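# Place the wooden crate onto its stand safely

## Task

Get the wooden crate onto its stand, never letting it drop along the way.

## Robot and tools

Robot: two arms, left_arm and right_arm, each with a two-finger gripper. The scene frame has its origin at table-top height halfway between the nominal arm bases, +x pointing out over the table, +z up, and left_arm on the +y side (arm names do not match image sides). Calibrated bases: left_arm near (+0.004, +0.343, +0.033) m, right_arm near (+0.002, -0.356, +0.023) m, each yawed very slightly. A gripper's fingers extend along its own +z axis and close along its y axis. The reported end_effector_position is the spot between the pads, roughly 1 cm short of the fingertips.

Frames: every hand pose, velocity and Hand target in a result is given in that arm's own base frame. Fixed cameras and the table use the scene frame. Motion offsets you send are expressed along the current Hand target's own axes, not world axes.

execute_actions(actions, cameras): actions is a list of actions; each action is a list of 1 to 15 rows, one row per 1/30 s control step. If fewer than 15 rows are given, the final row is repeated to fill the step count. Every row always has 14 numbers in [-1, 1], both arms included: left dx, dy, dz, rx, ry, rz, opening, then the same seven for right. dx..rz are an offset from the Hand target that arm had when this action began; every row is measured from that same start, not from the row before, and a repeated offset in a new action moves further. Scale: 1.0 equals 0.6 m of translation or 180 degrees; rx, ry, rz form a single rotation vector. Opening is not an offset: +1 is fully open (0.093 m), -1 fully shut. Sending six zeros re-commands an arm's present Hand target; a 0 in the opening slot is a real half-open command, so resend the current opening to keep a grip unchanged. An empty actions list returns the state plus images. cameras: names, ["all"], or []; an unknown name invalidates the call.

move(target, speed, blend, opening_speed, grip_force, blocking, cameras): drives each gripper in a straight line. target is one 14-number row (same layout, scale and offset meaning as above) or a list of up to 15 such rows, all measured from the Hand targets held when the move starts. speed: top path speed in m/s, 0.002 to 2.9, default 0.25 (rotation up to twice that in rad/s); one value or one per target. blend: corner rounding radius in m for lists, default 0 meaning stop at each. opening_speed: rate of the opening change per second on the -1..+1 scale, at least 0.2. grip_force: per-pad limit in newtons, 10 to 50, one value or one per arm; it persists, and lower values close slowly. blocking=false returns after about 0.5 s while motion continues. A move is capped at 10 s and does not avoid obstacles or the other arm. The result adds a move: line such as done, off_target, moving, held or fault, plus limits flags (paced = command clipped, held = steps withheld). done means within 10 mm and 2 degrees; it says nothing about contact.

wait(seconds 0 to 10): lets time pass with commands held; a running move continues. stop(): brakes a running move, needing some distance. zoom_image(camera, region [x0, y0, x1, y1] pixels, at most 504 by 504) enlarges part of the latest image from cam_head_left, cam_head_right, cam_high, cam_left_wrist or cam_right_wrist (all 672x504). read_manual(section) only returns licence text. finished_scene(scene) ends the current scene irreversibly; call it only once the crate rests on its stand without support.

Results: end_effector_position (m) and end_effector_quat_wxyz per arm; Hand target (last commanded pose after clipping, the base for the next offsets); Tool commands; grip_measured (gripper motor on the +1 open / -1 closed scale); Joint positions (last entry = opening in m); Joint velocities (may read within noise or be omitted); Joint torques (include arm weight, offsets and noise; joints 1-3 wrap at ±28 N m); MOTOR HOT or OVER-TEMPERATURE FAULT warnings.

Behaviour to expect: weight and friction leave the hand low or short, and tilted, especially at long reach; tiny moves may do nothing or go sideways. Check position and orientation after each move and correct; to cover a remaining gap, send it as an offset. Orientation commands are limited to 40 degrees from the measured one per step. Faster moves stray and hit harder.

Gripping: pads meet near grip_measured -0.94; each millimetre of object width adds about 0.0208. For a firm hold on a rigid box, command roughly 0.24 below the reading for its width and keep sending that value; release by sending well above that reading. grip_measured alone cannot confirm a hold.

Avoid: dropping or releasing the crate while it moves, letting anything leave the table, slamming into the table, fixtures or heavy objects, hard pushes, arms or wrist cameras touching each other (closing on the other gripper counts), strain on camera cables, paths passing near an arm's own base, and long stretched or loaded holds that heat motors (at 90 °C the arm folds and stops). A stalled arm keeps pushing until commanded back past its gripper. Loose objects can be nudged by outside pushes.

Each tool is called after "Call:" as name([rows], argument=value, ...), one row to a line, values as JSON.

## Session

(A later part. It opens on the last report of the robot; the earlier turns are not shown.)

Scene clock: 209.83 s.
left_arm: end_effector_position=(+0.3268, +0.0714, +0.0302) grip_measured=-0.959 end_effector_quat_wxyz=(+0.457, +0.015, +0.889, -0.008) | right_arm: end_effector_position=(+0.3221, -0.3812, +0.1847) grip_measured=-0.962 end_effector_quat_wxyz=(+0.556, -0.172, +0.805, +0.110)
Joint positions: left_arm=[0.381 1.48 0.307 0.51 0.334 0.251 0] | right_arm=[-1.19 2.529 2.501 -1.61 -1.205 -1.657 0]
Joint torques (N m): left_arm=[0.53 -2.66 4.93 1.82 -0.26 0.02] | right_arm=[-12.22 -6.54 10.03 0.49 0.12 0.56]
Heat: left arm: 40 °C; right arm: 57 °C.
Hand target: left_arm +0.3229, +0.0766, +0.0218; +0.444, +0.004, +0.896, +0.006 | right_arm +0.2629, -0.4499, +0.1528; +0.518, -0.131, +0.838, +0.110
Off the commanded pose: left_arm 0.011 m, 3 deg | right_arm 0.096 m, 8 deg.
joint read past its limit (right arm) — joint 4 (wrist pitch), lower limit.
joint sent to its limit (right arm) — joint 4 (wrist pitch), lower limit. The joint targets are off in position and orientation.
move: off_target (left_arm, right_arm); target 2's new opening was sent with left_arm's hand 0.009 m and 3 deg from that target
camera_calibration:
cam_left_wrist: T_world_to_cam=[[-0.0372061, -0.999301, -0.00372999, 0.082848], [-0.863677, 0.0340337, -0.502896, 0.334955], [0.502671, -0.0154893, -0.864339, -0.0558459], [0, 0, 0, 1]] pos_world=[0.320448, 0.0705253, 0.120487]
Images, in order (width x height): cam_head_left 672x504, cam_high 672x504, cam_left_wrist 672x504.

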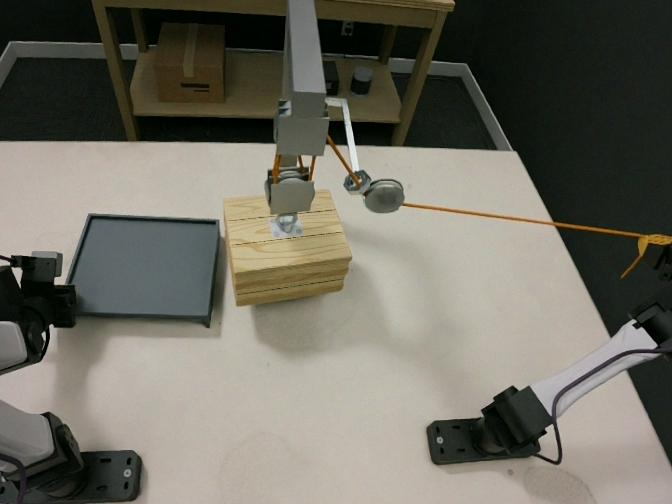

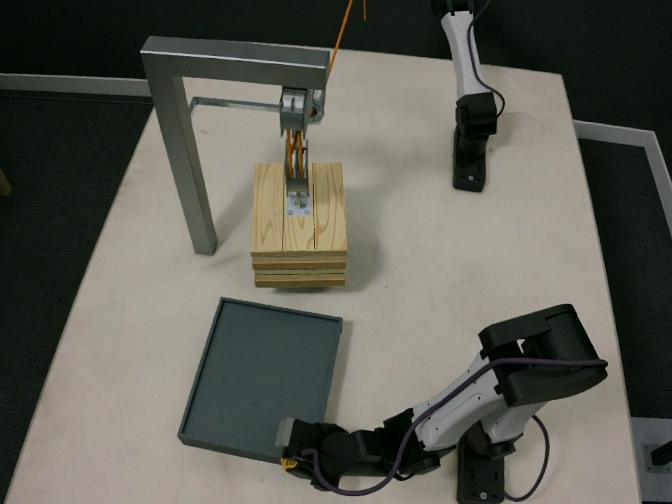

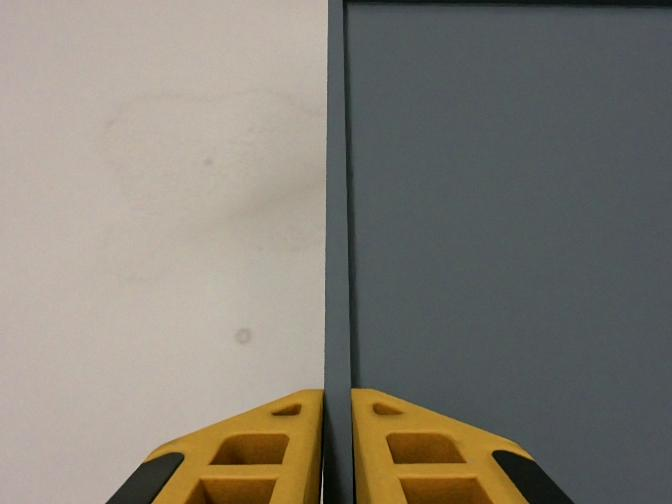

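Call:
move(target=[-0.011,-0.25,-0.008,0,0,0,-1,0,0,0,0,0,0,-1], cameras=["cam_head_left","cam_head_right","cam_high","cam_left_wrist"], speed=0.08)

Scene clock: 221.13 s.
left_arm: end_effector_position=(+0.3211, -0.0589, +0.0307) grip_measured=-0.967 end_effector_quat_wxyz=(+0.457, -0.030, +0.889, +0.016) | right_arm: end_effector_position=(+0.3221, -0.3812, +0.1847) grip_measured=-0.962 end_effector_quat_wxyz=(+0.556, -0.172, +0.805, +0.110)
Joint positions: left_arm=[-0.355 1.442 0.28 0.496 -0.342 -0.256 0] | right_arm=[-1.19 2.529 2.501 -1.61 -1.205 -1.657 0]
Joint torques (N m): left_arm=[-1.59 -2.59 7.86 1.54 0.38 0.37] | right_arm=[-12.23 -6.53 10.02 0.49 0.12 0.54]
Heat: left arm: 39 °C; right arm: 57 °C.
Hand target: left_arm +0.3226, -0.0737, +0.0278; +0.444, +0.005, +0.896, +0.005 | right_arm +0.2629, -0.4499, +0.1528; +0.518, -0.131, +0.838, +0.110
Off the commanded pose: left_arm 0.015 m, 5 deg | right_arm 0.096 m, 8 deg.
joint read past its limit (right arm) — joint 4 (wrist pitch), lower limit.
joint sent to its limit (right arm) — joint 4 (wrist pitch), lower limit. The joint targets are off in position and orientation.
move: off_target (left_arm, right_arm)
camera_calibration:
cam_left_wrist: T_world_to_cam=[[0.0656348, -0.997833, -0.00459592, -0.0804786], [-0.862819, -0.0544391, -0.502574, 0.329258], [0.501235, 0.0369518, -0.864522, -0.051036], [0, 0, 0, 1]] pos_world=[0.314953, -0.0604938, 0.120985]
Images, in order (width x height): cam_head_left 672x504, cam_head_right 672x504, cam_high 672x504, cam_left_wrist 672x504.

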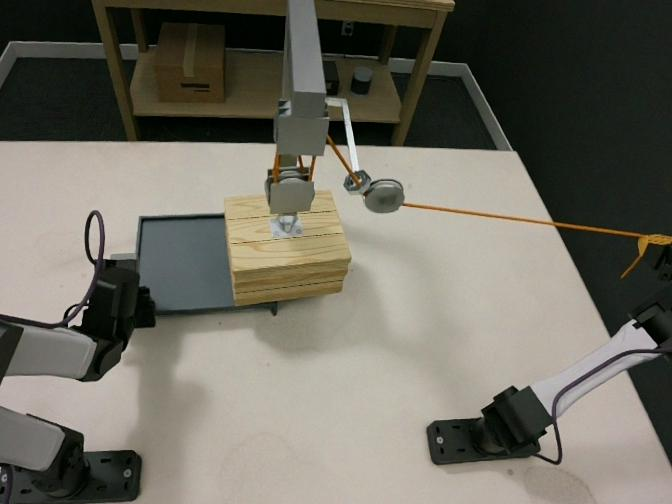

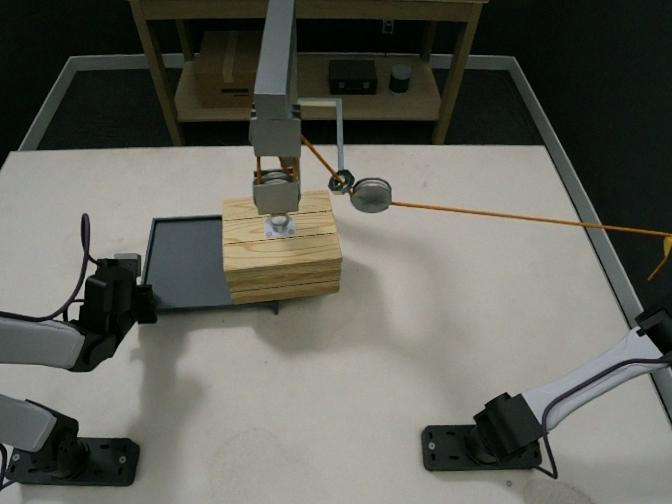

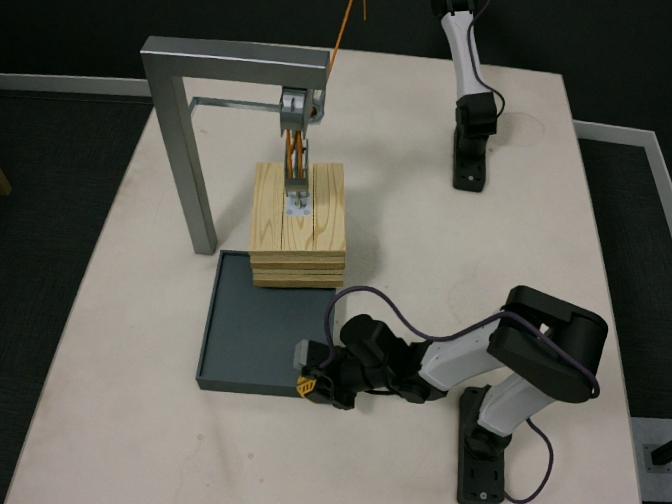

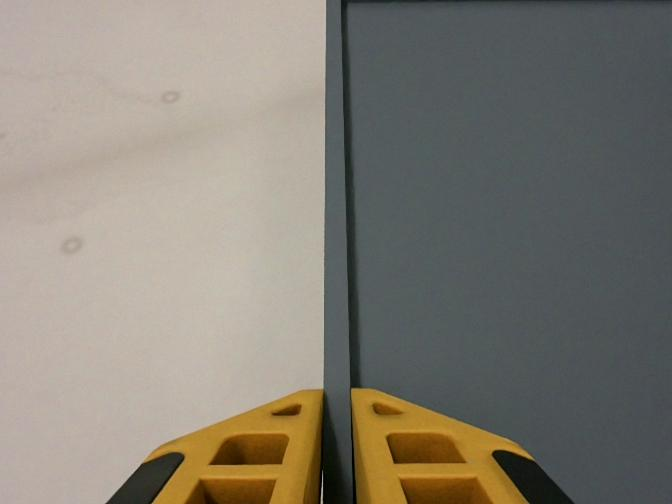

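Call:
move(target=[0.035,-0.275,-0.0465,-0.053,0,-0.04,-1,0,0,0,0,0,0,-1], cameras=["cam_head_left","cam_head_right","cam_high","cam_left_wrist"], speed=0.08)

Scene clock: 234.97 s.
left_arm: end_effector_position=(+0.2930, -0.2237, +0.0325) grip_measured=-0.967 end_effector_quat_wxyz=(+0.456, -0.119, +0.880, +0.054) | right_arm: end_effector_position=(+0.3221, -0.3812, +0.1847) grip_measured=-0.962 end_effector_quat_wxyz=(+0.556, -0.172, +0.805, +0.111)
Joint positions: left_arm=[-1.016 1.835 0.854 -0.192 -0.893 -1.093 0] | right_arm=[-1.19 2.529 2.501 -1.61 -1.205 -1.656 0]
Joint torques (N m): left_arm=[-2.1 -4.92 7.56 0.9 -0.14 0.34] | right_arm=[-12.22 -6.52 9.99 0.49 0.12 0.53]
Heat: left arm: 39 °C; right arm: 57 °C.
Hand target: left_arm +0.2871, -0.2385, +0.0258; +0.442, -0.089, +0.891, +0.052 | right_arm +0.2629, -0.4499, +0.1529; +0.518, -0.131, +0.838, +0.110
Off the commanded pose: left_arm 0.017 m, 4 deg | right_arm 0.096 m, 7 deg.
joint read past its limit (right arm) — joint 4 (wrist pitch), lower limit.
joint sent to its limit (right arm) — joint 4 (wrist pitch), lower limit. The joint targets are off in position and orientation.
move: off_target (left_arm, right_arm)
camera_calibration:
cam_left_wrist: T_world_to_cam=[[0.256515, -0.966487, 0.0101212, -0.292472], [-0.832059, -0.226141, -0.506496, 0.249591], [0.491811, 0.121503, -0.862183, -0.00772923], [0, 0, 0, 1]] pos_world=[0.2865, -0.225289, 0.122713]
Images, in order (width x height): cam_head_left 672x504, cam_head_right 672x504, cam_high 672x504, cam_left_wrist 672x504.

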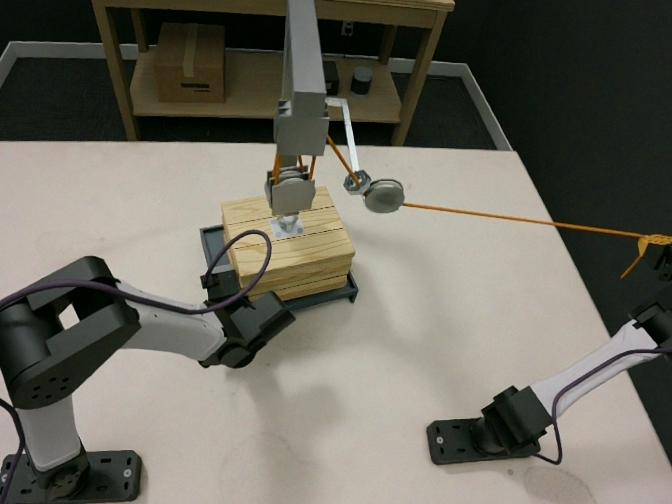

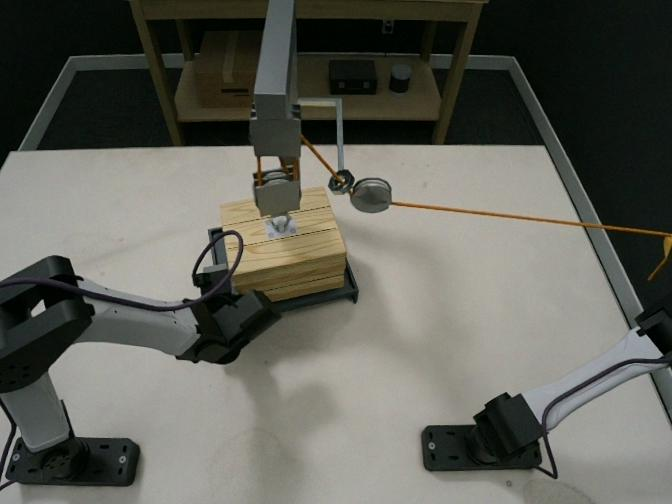

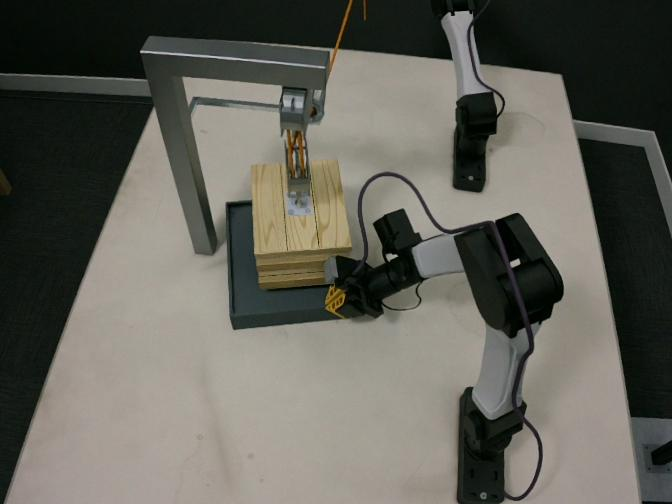

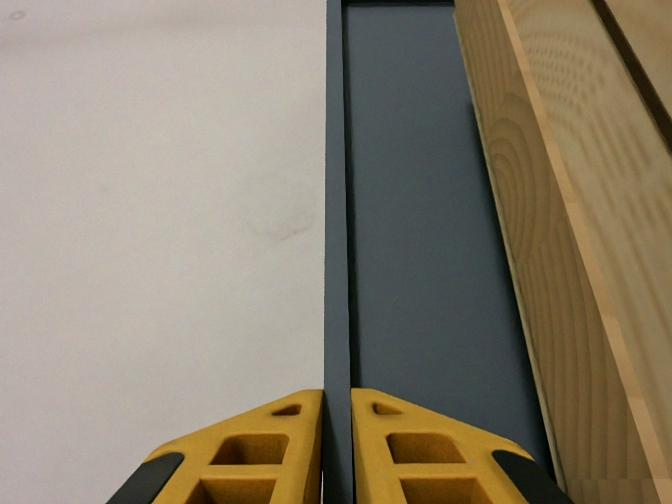

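Call:
move(target=[0.012,-0.035,-0.017,0,0,0,-1,0,0,0,0,0,0,-1], cameras=["cam_head_left","cam_head_right","cam_high","cam_left_wrist"], speed=0.06)

Call:
zoom_image(camera="cam_head_right", region=[190, 150, 390, 330])

Call:
zoom_image(camera="cam_high", region=[200, 130, 400, 350])

Scene clock: 248.80 s.
left_arm: end_effector_position=(+0.2863, -0.2391, +0.0326) grip_measured=-0.967 end_effector_quat_wxyz=(+0.456, -0.132, +0.878, +0.060) | right_arm: end_effector_position=(+0.3221, -0.3812, +0.1847) grip_measured=-0.962 end_effector_quat_wxyz=(+0.556, -0.171, +0.806, +0.111)
Joint positions: left_arm=[-1.063 1.889 0.942 -0.314 -0.919 -1.208 0] | right_arm=[-1.19 2.529 2.501 -1.61 -1.205 -1.655 0]
Joint torques (N m): left_arm=[-2.85 -4.88 7.95 0.98 -0.12 0.63] | right_arm=[-12.22 -6.5 10 0.48 0.12 0.53]
Heat: left arm: 37 °C; right arm: 57 °C.
Hand target: left_arm +0.2791, -0.2616, +0.0259; +0.442, -0.089, +0.891, +0.052 | right_arm +0.2629, -0.4499, +0.1528; +0.518, -0.131, +0.838, +0.110
Off the commanded pose: left_arm 0.025 m, 6 deg | right_arm 0.096 m, 7 deg.
joint read past its limit (right arm) — joint 4 (wrist pitch), lower limit.
joint sent to its limit (right arm) — joint 4 (wrist pitch), lower limit. The joint targets are off in position and orientation.
move: off_target (left_arm, right_arm)
camera_calibration:
cam_left_wrist: T_world_to_cam=[[0.283664, -0.958841, 0.0126075, -0.311672], [-0.824533, -0.2506, -0.507292, 0.232584], [0.489572, 0.133505, -0.861682, 0.00116181], [0, 0, 0, 1]] pos_world=[0.279615, -0.240714, 0.122919]
Images, in order (width x height): cam_head_left 672x504, cam_head_right 672x504, cam_high 672x504, cam_left_wrist 672x504.

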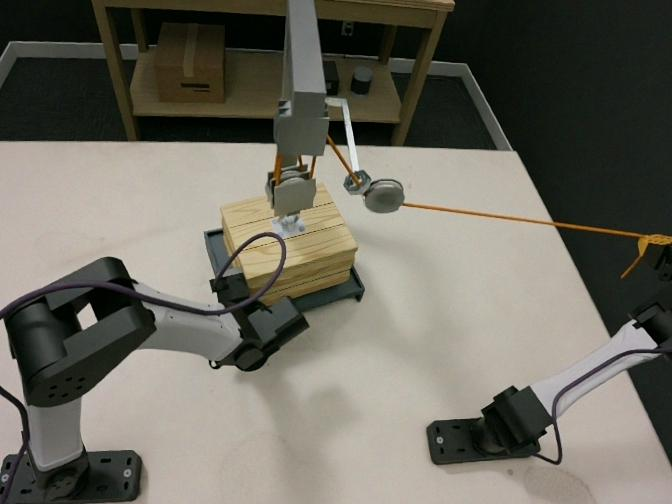

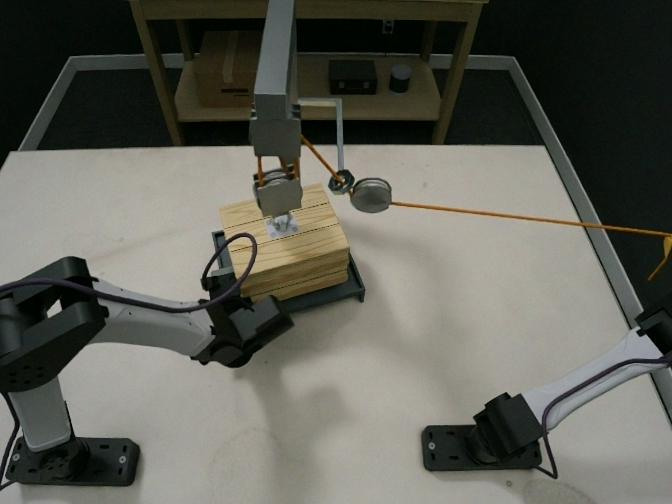

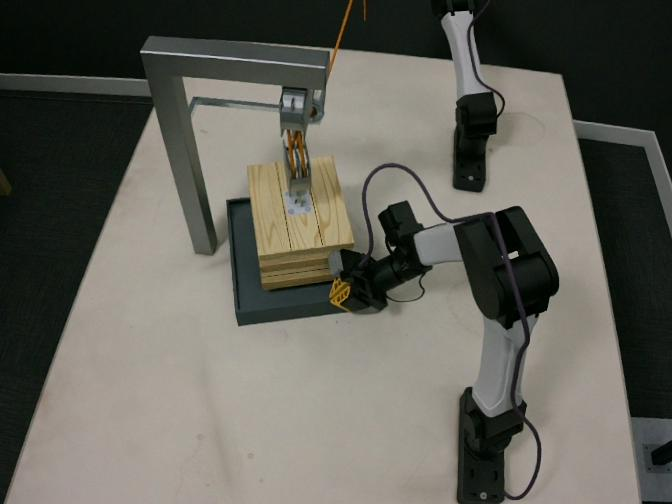

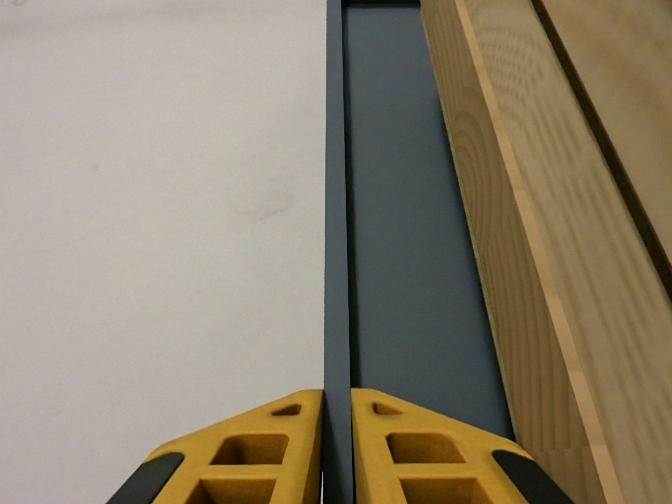

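Scaled by 2.520 from the camera's 672x504 image, which has a finer 960x720 frame.

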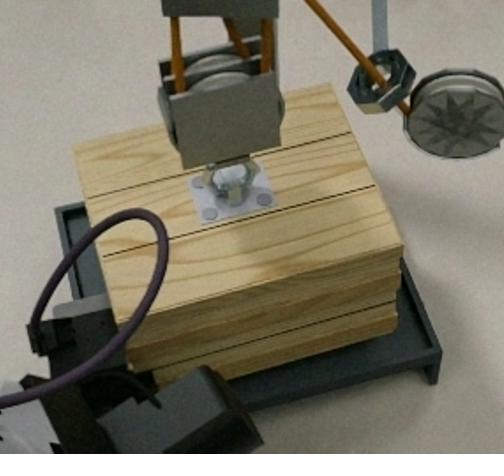

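Scaled by 2.291 from the camera's 672x504 image, which has a finer 960x720 frame.

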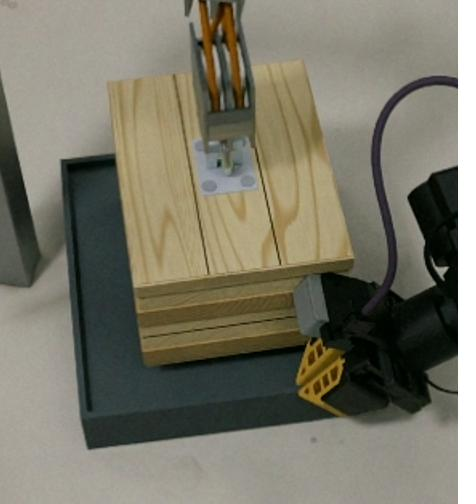

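Call:
move([
  [0.013,0.005,-0.018,0,0,0,-1,0,0,0,0,0,0,-1],
  [0.013,0.005,-0.018,0,0,0,-0.6,0,0,0,0,0,0,-1],
  [0.013,0.005,-0.2,0,0,0,-0.6,0,0,0,0,0,0,-1],
], cameras=["cam_head_left","cam_head_right","cam_high","cam_left_wrist"], speed=0.06)

Call:
zoom_image(camera="cam_head_right", region=[190, 150, 390, 330])

Call:
zoom_image(camera="cam_high", region=[200, 130, 400, 350])

Scene clock: 261.67 s.
left_arm: end_effector_position=(+0.1812, -0.2725, +0.0785) grip_measured=-0.601 end_effector_quat_wxyz=(+0.443, -0.073, +0.890, +0.078) | right_arm: end_effector_position=(+0.3221, -0.3812, +0.1847) grip_measured=-0.962 end_effector_quat_wxyz=(+0.556, -0.171, +0.806, +0.111)
Joint positions: left_arm=[-1.408 1.859 1.148 -0.984 -0.927 -1.632 0.016] | right_arm=[-1.19 2.529 2.501 -1.61 -1.205 -1.654 0]
Joint torques (N m): left_arm=[0.12 -9.61 7.83 0.11 -0.53 -0.15] | right_arm=[-12.22 -6.54 10 0.49 0.12 0.51]
Heat: left arm: 35 °C; right arm: 57 °C.
Hand target: left_arm +0.1805, -0.2800, +0.0921; +0.442, -0.088, +0.891, +0.052 | right_arm +0.2629, -0.4499, +0.1528; +0.518, -0.131, +0.838, +0.110
Off the commanded pose: left_arm 0.016 m, 3 deg | right_arm 0.096 m, 7 deg.
joint read past its limit (right arm) — joint 4 (wrist pitch), lower limit.
joint sent to its limit (right arm) — joint 4 (wrist pitch), lower limit. The joint targets are off in position and orientation.
move: off_target (left_arm, right_arm); target 2's new opening was sent with left_arm's hand 0.022 m and 6 deg from that target
camera_calibration:
cam_left_wrist: T_world_to_cam=[[0.194708, -0.977795, -0.0774914, -0.296405], [-0.864712, -0.133823, -0.484112, 0.198122], [0.462992, 0.161268, -0.871568, 0.109709], [0, 0, 0, 1]] pos_world=[0.178237, -0.281003, 0.168563]
Images, in order (width x height): cam_head_left 672x504, cam_head_right 672x504, cam_high 672x504, cam_left_wrist 672x504.

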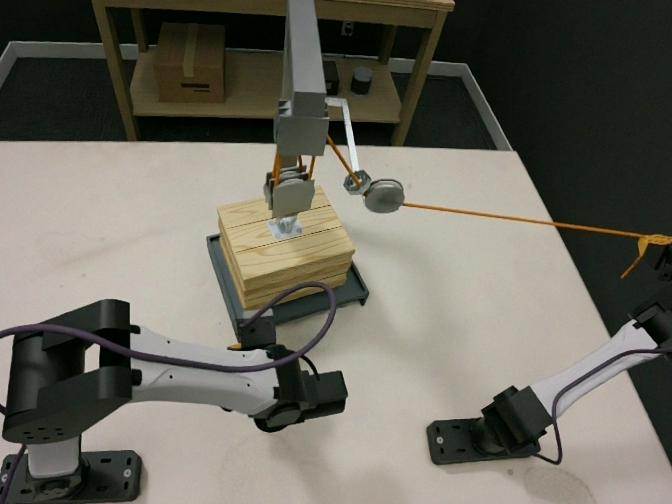

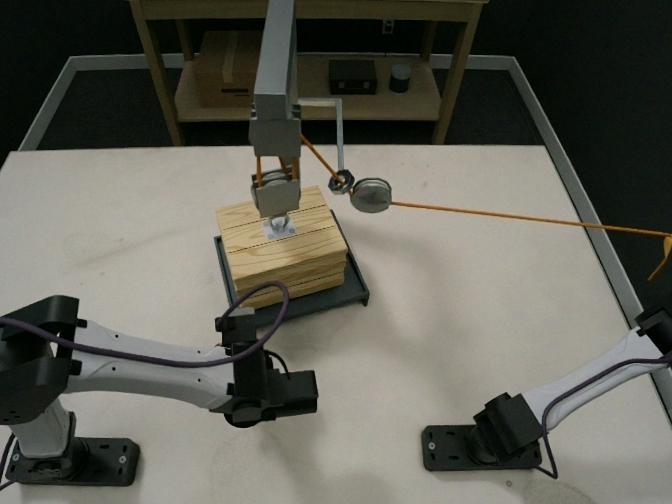

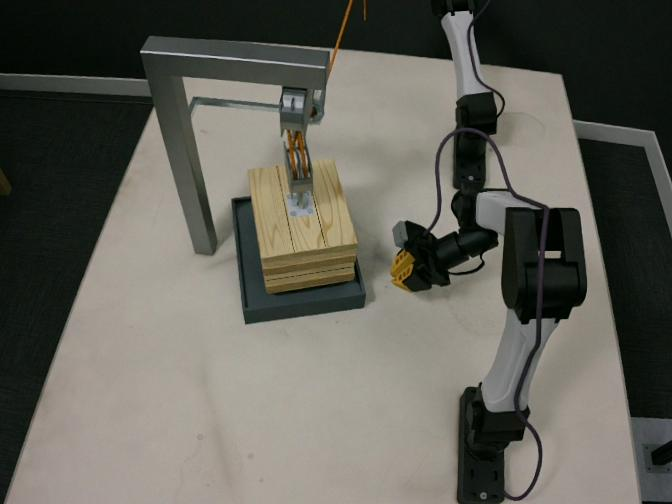

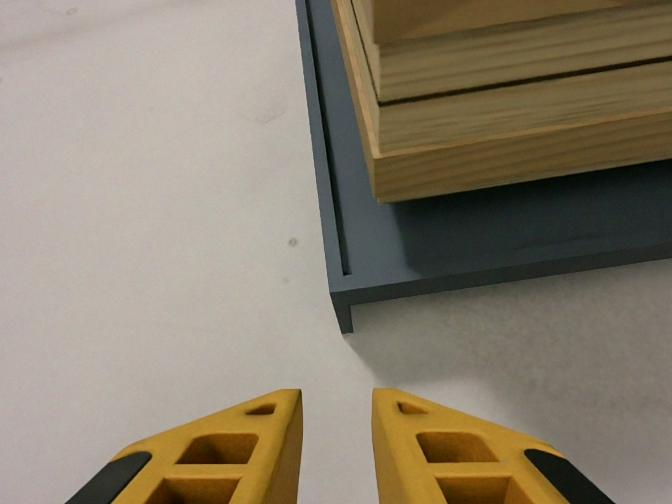

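Scaled by 2.520 from the camera's 672x504 image, which has a finer 960x720 frame.

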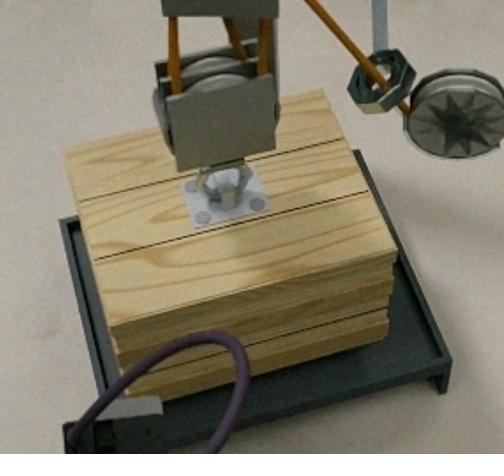

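Scaled by 2.291 from the camera's 672x504 image, which has a finer 960x720 frame.

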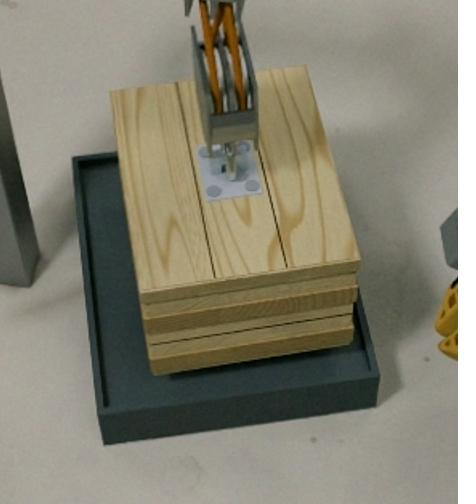

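Call:
move(target=[0,0,0,0,0,0,-0.6,-0.021,0.188,0.064,0,0,0,-1], cameras=["cam_head_right","cam_high","cam_left_wrist","cam_right_wrist"], speed=0.05)

Scene clock: 276.20 s.
left_arm: end_effector_position=(+0.1812, -0.2724, +0.0785) grip_measured=-0.601 end_effector_quat_wxyz=(+0.443, -0.073, +0.890, +0.078) | right_arm: end_effector_position=(+0.2674, -0.2916, +0.1554) grip_measured=-0.962 end_effector_quat_wxyz=(+0.497, -0.103, +0.833, +0.218)
Joint positions: left_arm=[-1.408 1.859 1.148 -0.984 -0.927 -1.633 0.016] | right_arm=[-1.22 2.187 1.803 -1.577 -1.112 -1.709 0]
Joint torques (N m): left_arm=[0.09 -9.76 7.87 0.07 -0.52 -0.07] | right_arm=[-3.71 -11.28 5.5 1.46 -0.58 0.01]
Heat: left arm: 34 °C; right arm: 56 °C.
Hand target: left_arm +0.1805, -0.2800, +0.0921; +0.442, -0.089, +0.891, +0.052 | right_arm +0.2629, -0.3300, +0.1529; +0.517, -0.131, +0.838, +0.110
Off the commanded pose: left_arm 0.016 m, 3 deg | right_arm 0.039 m, 13 deg.
move: off_target (left_arm, right_arm)
camera_calibration:
cam_left_wrist: T_world_to_cam=[[0.195123, -0.977703, -0.0776129, -0.296333], [-0.864673, -0.134136, -0.484095, 0.198038], [0.462891, 0.161568, -0.871566, 0.109794], [0, 0, 0, 1]] pos_world=[0.178237, -0.280901, 0.168563]
cam_right_wrist: T_world_to_cam=[[0.39064, -0.888486, -0.240817, -0.328259], [-0.76683, -0.169348, -0.619107, 0.290983], [0.509286, 0.426513, -0.747472, 0.191358], [0, 0, 0, 1]] pos_world=[0.25391, -0.323993, 0.244134]
Images, in order (width x height): cam_head_right 672x504, cam_high 672x504, cam_left_wrist 672x504, cam_right_wrist 672x504.

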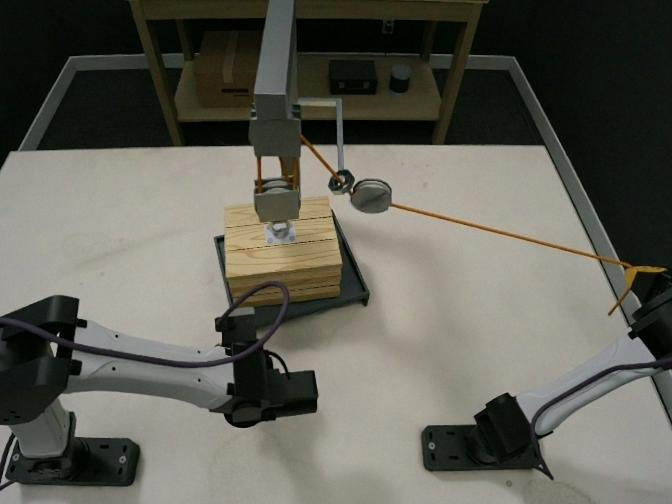

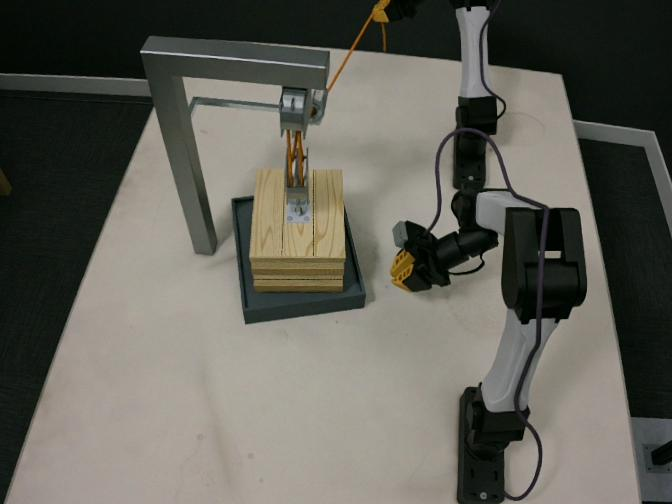

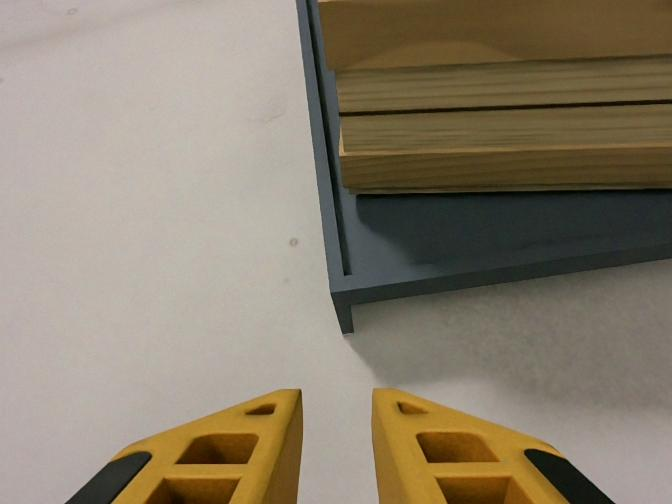

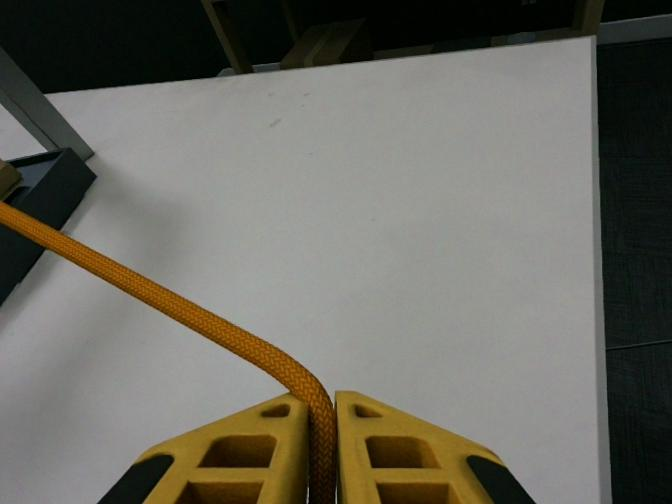

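Call:
zoom_image(camera="cam_high", region=[200, 130, 400, 350])

Call:
zoom_image(camera="cam_head_right", region=[190, 150, 390, 330])

Call:
zoom_image(camera="cam_left_wrist", region=[270, 0, 672, 320])

Scaled by 2.291 from the camera's 672x504 image, which has a finer 960x720 frame.

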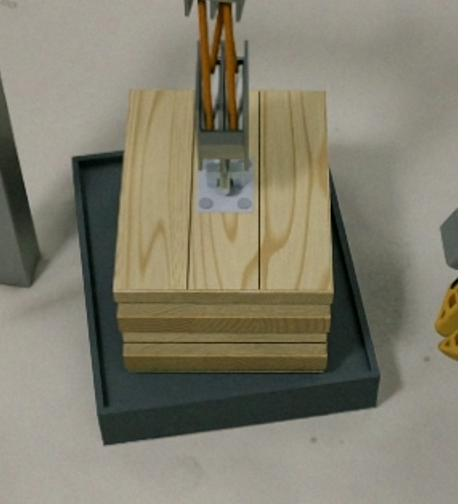

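Scaled by 2.520 from the camera's 672x504 image, which has a finer 960x720 frame.

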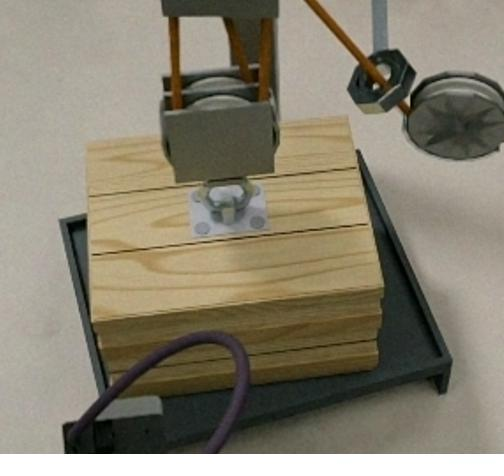

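Scaled by 1.254 from the camera's 672x504 image, which has a finer 960x720 frame.

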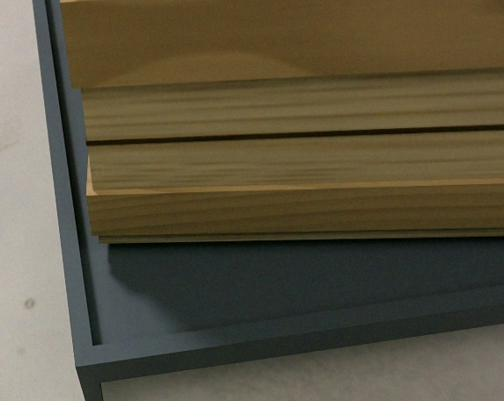

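Call:
move(target=[0,0,0,0,0,0,-0.6,-0.014,0.125,0.043,0,0,0,-1], cameras=["cam_head_right","cam_high","cam_left_wrist","cam_right_wrist"], speed=0.05)

Call:
zoom_image(camera="cam_high", region=[200, 130, 400, 350])

Call:
zoom_image(camera="cam_head_right", region=[190, 150, 390, 330])

Call:
zoom_image(camera="cam_left_wrist", region=[270, 0, 672, 320])

Scene clock: 288.37 s.
left_arm: end_effector_position=(+0.1812, -0.2724, +0.0785) grip_measured=-0.601 end_effector_quat_wxyz=(+0.443, -0.073, +0.890, +0.078) | right_arm: end_effector_position=(+0.2610, -0.2519, +0.1437) grip_measured=-0.962 end_effector_quat_wxyz=(+0.512, -0.122, +0.841, +0.125)
Joint positions: left_arm=[-1.408 1.859 1.148 -0.984 -0.927 -1.633 0.016] | right_arm=[-1.197 1.847 1.304 -1.047 -1.111 -1.496 0]
Joint torques (N m): left_arm=[0.13 -9.7 7.79 0.09 -0.55 -0.11] | right_arm=[0.9 -10.22 4.59 0.5 -0.74 0.2]
Heat: left arm: 34 °C; right arm: 52 °C.
Hand target: left_arm +0.1805, -0.2800, +0.0921; +0.442, -0.089, +0.891, +0.052 | right_arm +0.2632, -0.2504, +0.1527; +0.518, -0.131, +0.838, +0.110
Off the commanded pose: left_arm 0.016 m, 3 deg | right_arm 0.009 m, 2 deg.
move: off_target (left_arm)
camera_calibration:
cam_left_wrist: T_world_to_cam=[[0.195123, -0.977703, -0.0776129, -0.296333], [-0.864673, -0.134136, -0.484095, 0.198038], [0.462891, 0.161568, -0.871566, 0.109794], [0, 0, 0, 1]] pos_world=[0.178237, -0.280901, 0.168563]
cam_right_wrist: T_world_to_cam=[[0.334393, -0.94029, -0.063534, -0.317182], [-0.752138, -0.225644, -0.619171, 0.267557], [0.567864, 0.254833, -0.782682, 0.11552], [0, 0, 0, 1]] pos_world=[0.241704, -0.267309, 0.235927]
Images, in order (width x height): cam_head_right 672x504, cam_high 672x504, cam_left_wrist 672x504, cam_right_wrist 672x504.

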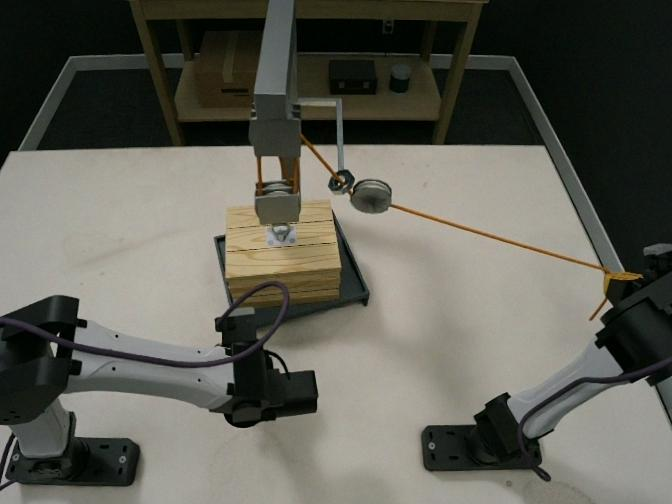

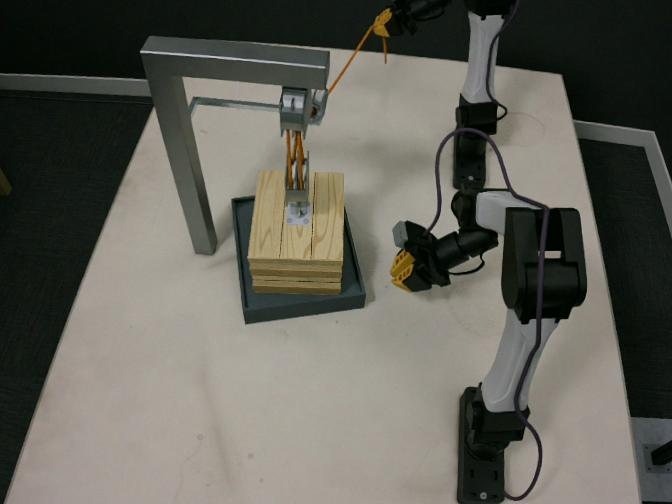

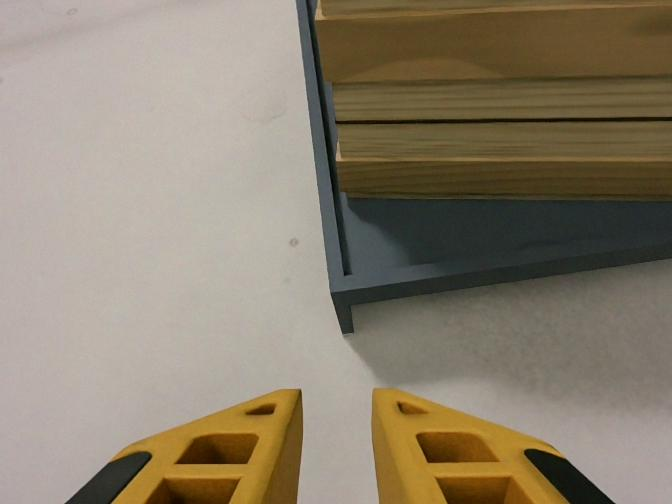

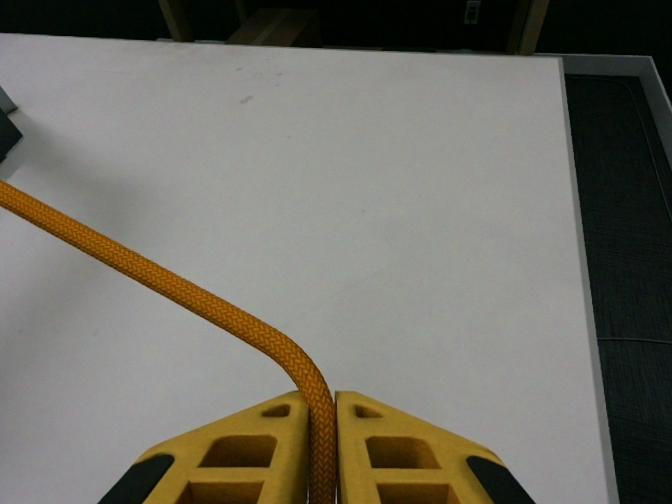

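Scaled by 2.291 from the camera's 672x504 image, which has a finer 960x720 frame.

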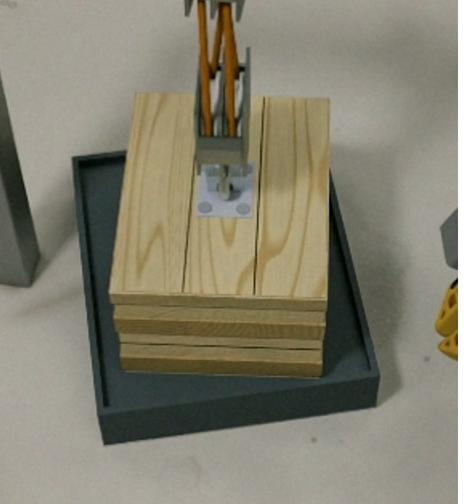

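Scaled by 2.520 from the camera's 672x504 image, which has a finer 960x720 frame.

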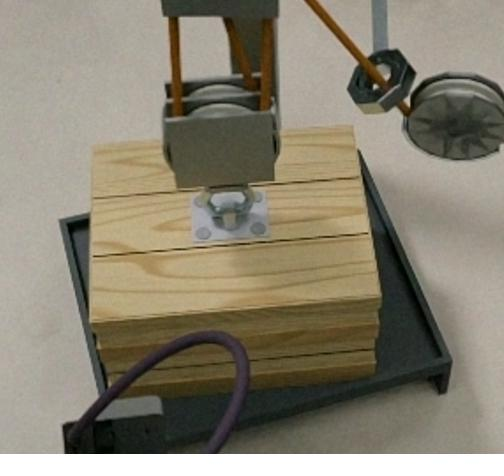

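Scaled by 1.254 from the camera's 672x504 image, which has a finer 960x720 frame.

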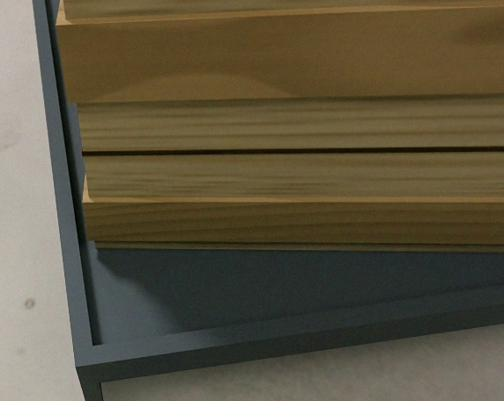

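Call:
move(target=[0,0,0,0,0,0,-0.6,-0.014,0.125,0.043,0,0,0,-1], cameras=["cam_head_right","cam_high","cam_left_wrist"], speed=0.05)

Call:
zoom_image(camera="cam_high", region=[200, 130, 400, 350])

Call:
zoom_image(camera="cam_head_right", region=[190, 150, 390, 330])

Call:
zoom_image(camera="cam_left_wrist", region=[270, 0, 672, 320])

Scene clock: 297.10 s.
left_arm: end_effector_position=(+0.1812, -0.2724, +0.0785) grip_measured=-0.601 end_effector_quat_wxyz=(+0.443, -0.073, +0.890, +0.078) | right_arm: end_effector_position=(+0.2635, -0.1733, +0.1500) grip_measured=-0.962 end_effector_quat_wxyz=(+0.518, -0.127, +0.837, +0.118)
Joint positions: left_arm=[-1.408 1.859 1.148 -0.984 -0.927 -1.633 0.016] | right_arm=[-1.08 1.508 0.938 -0.764 -1.107 -1.234 0]
Joint torques (N m): left_arm=[0.13 -9.84 7.84 0.05 -0.5 -0.14] | right_arm=[0.92 -6.95 4.75 0.74 -0.58 0.19]
Heat: left arm: 35 °C; right arm: 49 °C.
Hand target: left_arm +0.1805, -0.2800, +0.0921; +0.442, -0.089, +0.891, +0.052 | right_arm +0.2635, -0.1706, +0.1524; +0.517, -0.131, +0.838, +0.110
Off the commanded pose: left_arm 0.016 m, 3 deg | right_arm 0.004 m, 1 deg.
move: off_target (left_arm)
camera_calibration:
cam_left_wrist: T_world_to_cam=[[0.195123, -0.977703, -0.0776129, -0.296333], [-0.864673, -0.134136, -0.484095, 0.198038], [0.462891, 0.161568, -0.871566, 0.109794], [0, 0, 0, 1]] pos_world=[0.178237, -0.280901, 0.168563]
Images, in order (width x height): cam_head_right 672x504, cam_high 672x504, cam_left_wrist 672x504.

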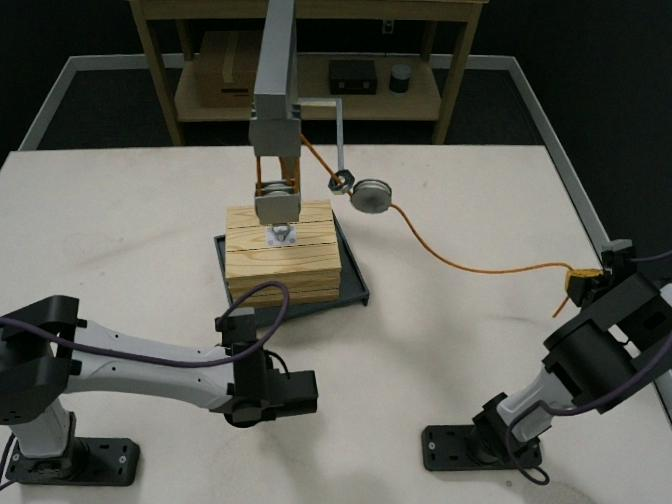

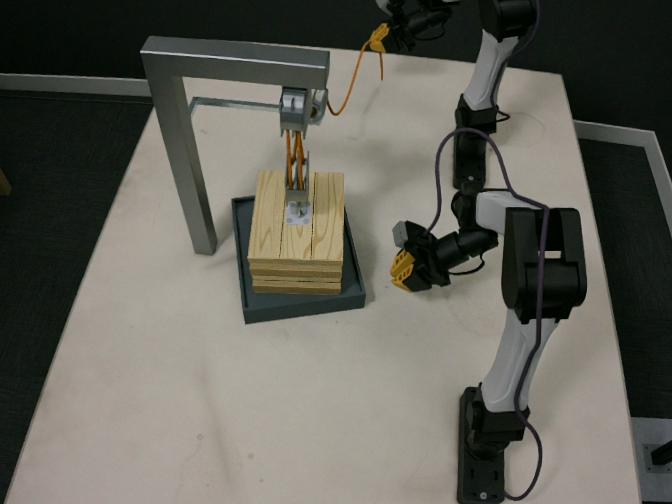

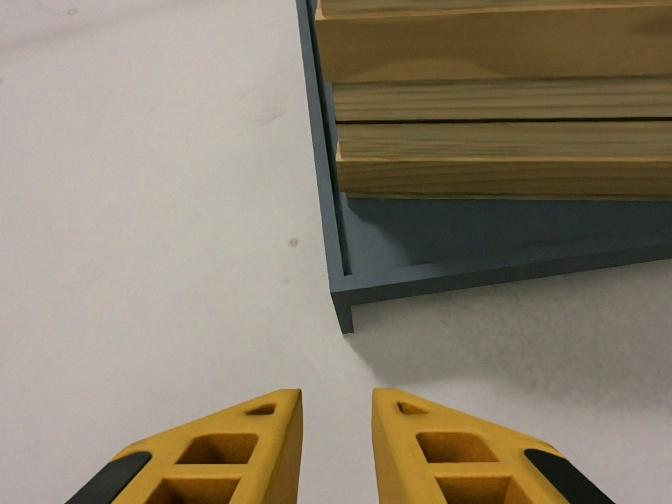

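Scaled by 2.291 from the camera's 672x504 image, which has a finer 960x720 frame.

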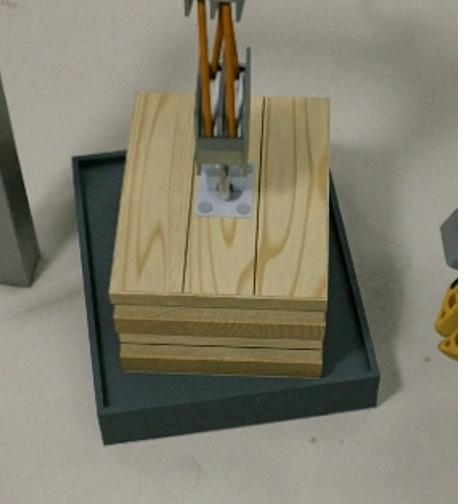

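Scaled by 2.520 from the camera's 672x504 image, which has a finer 960x720 frame.

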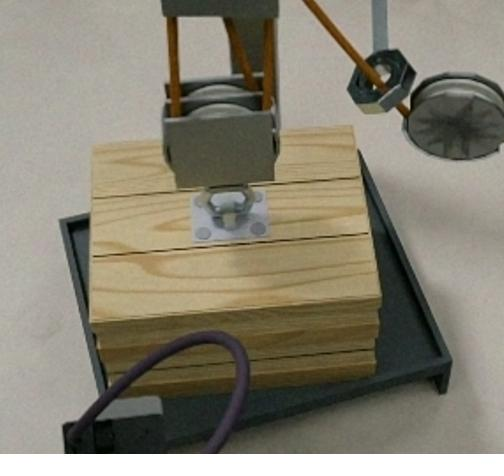

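Scaled by 1.254 from the camera's 672x504 image, which has a finer 960x720 frame.

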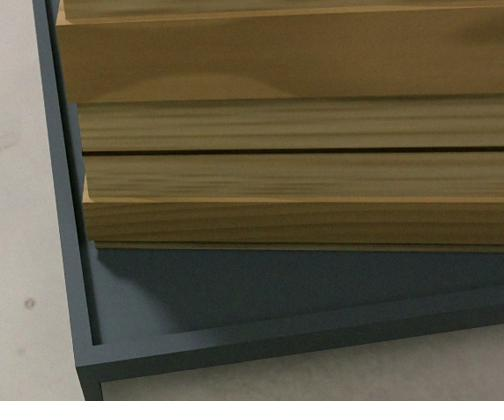

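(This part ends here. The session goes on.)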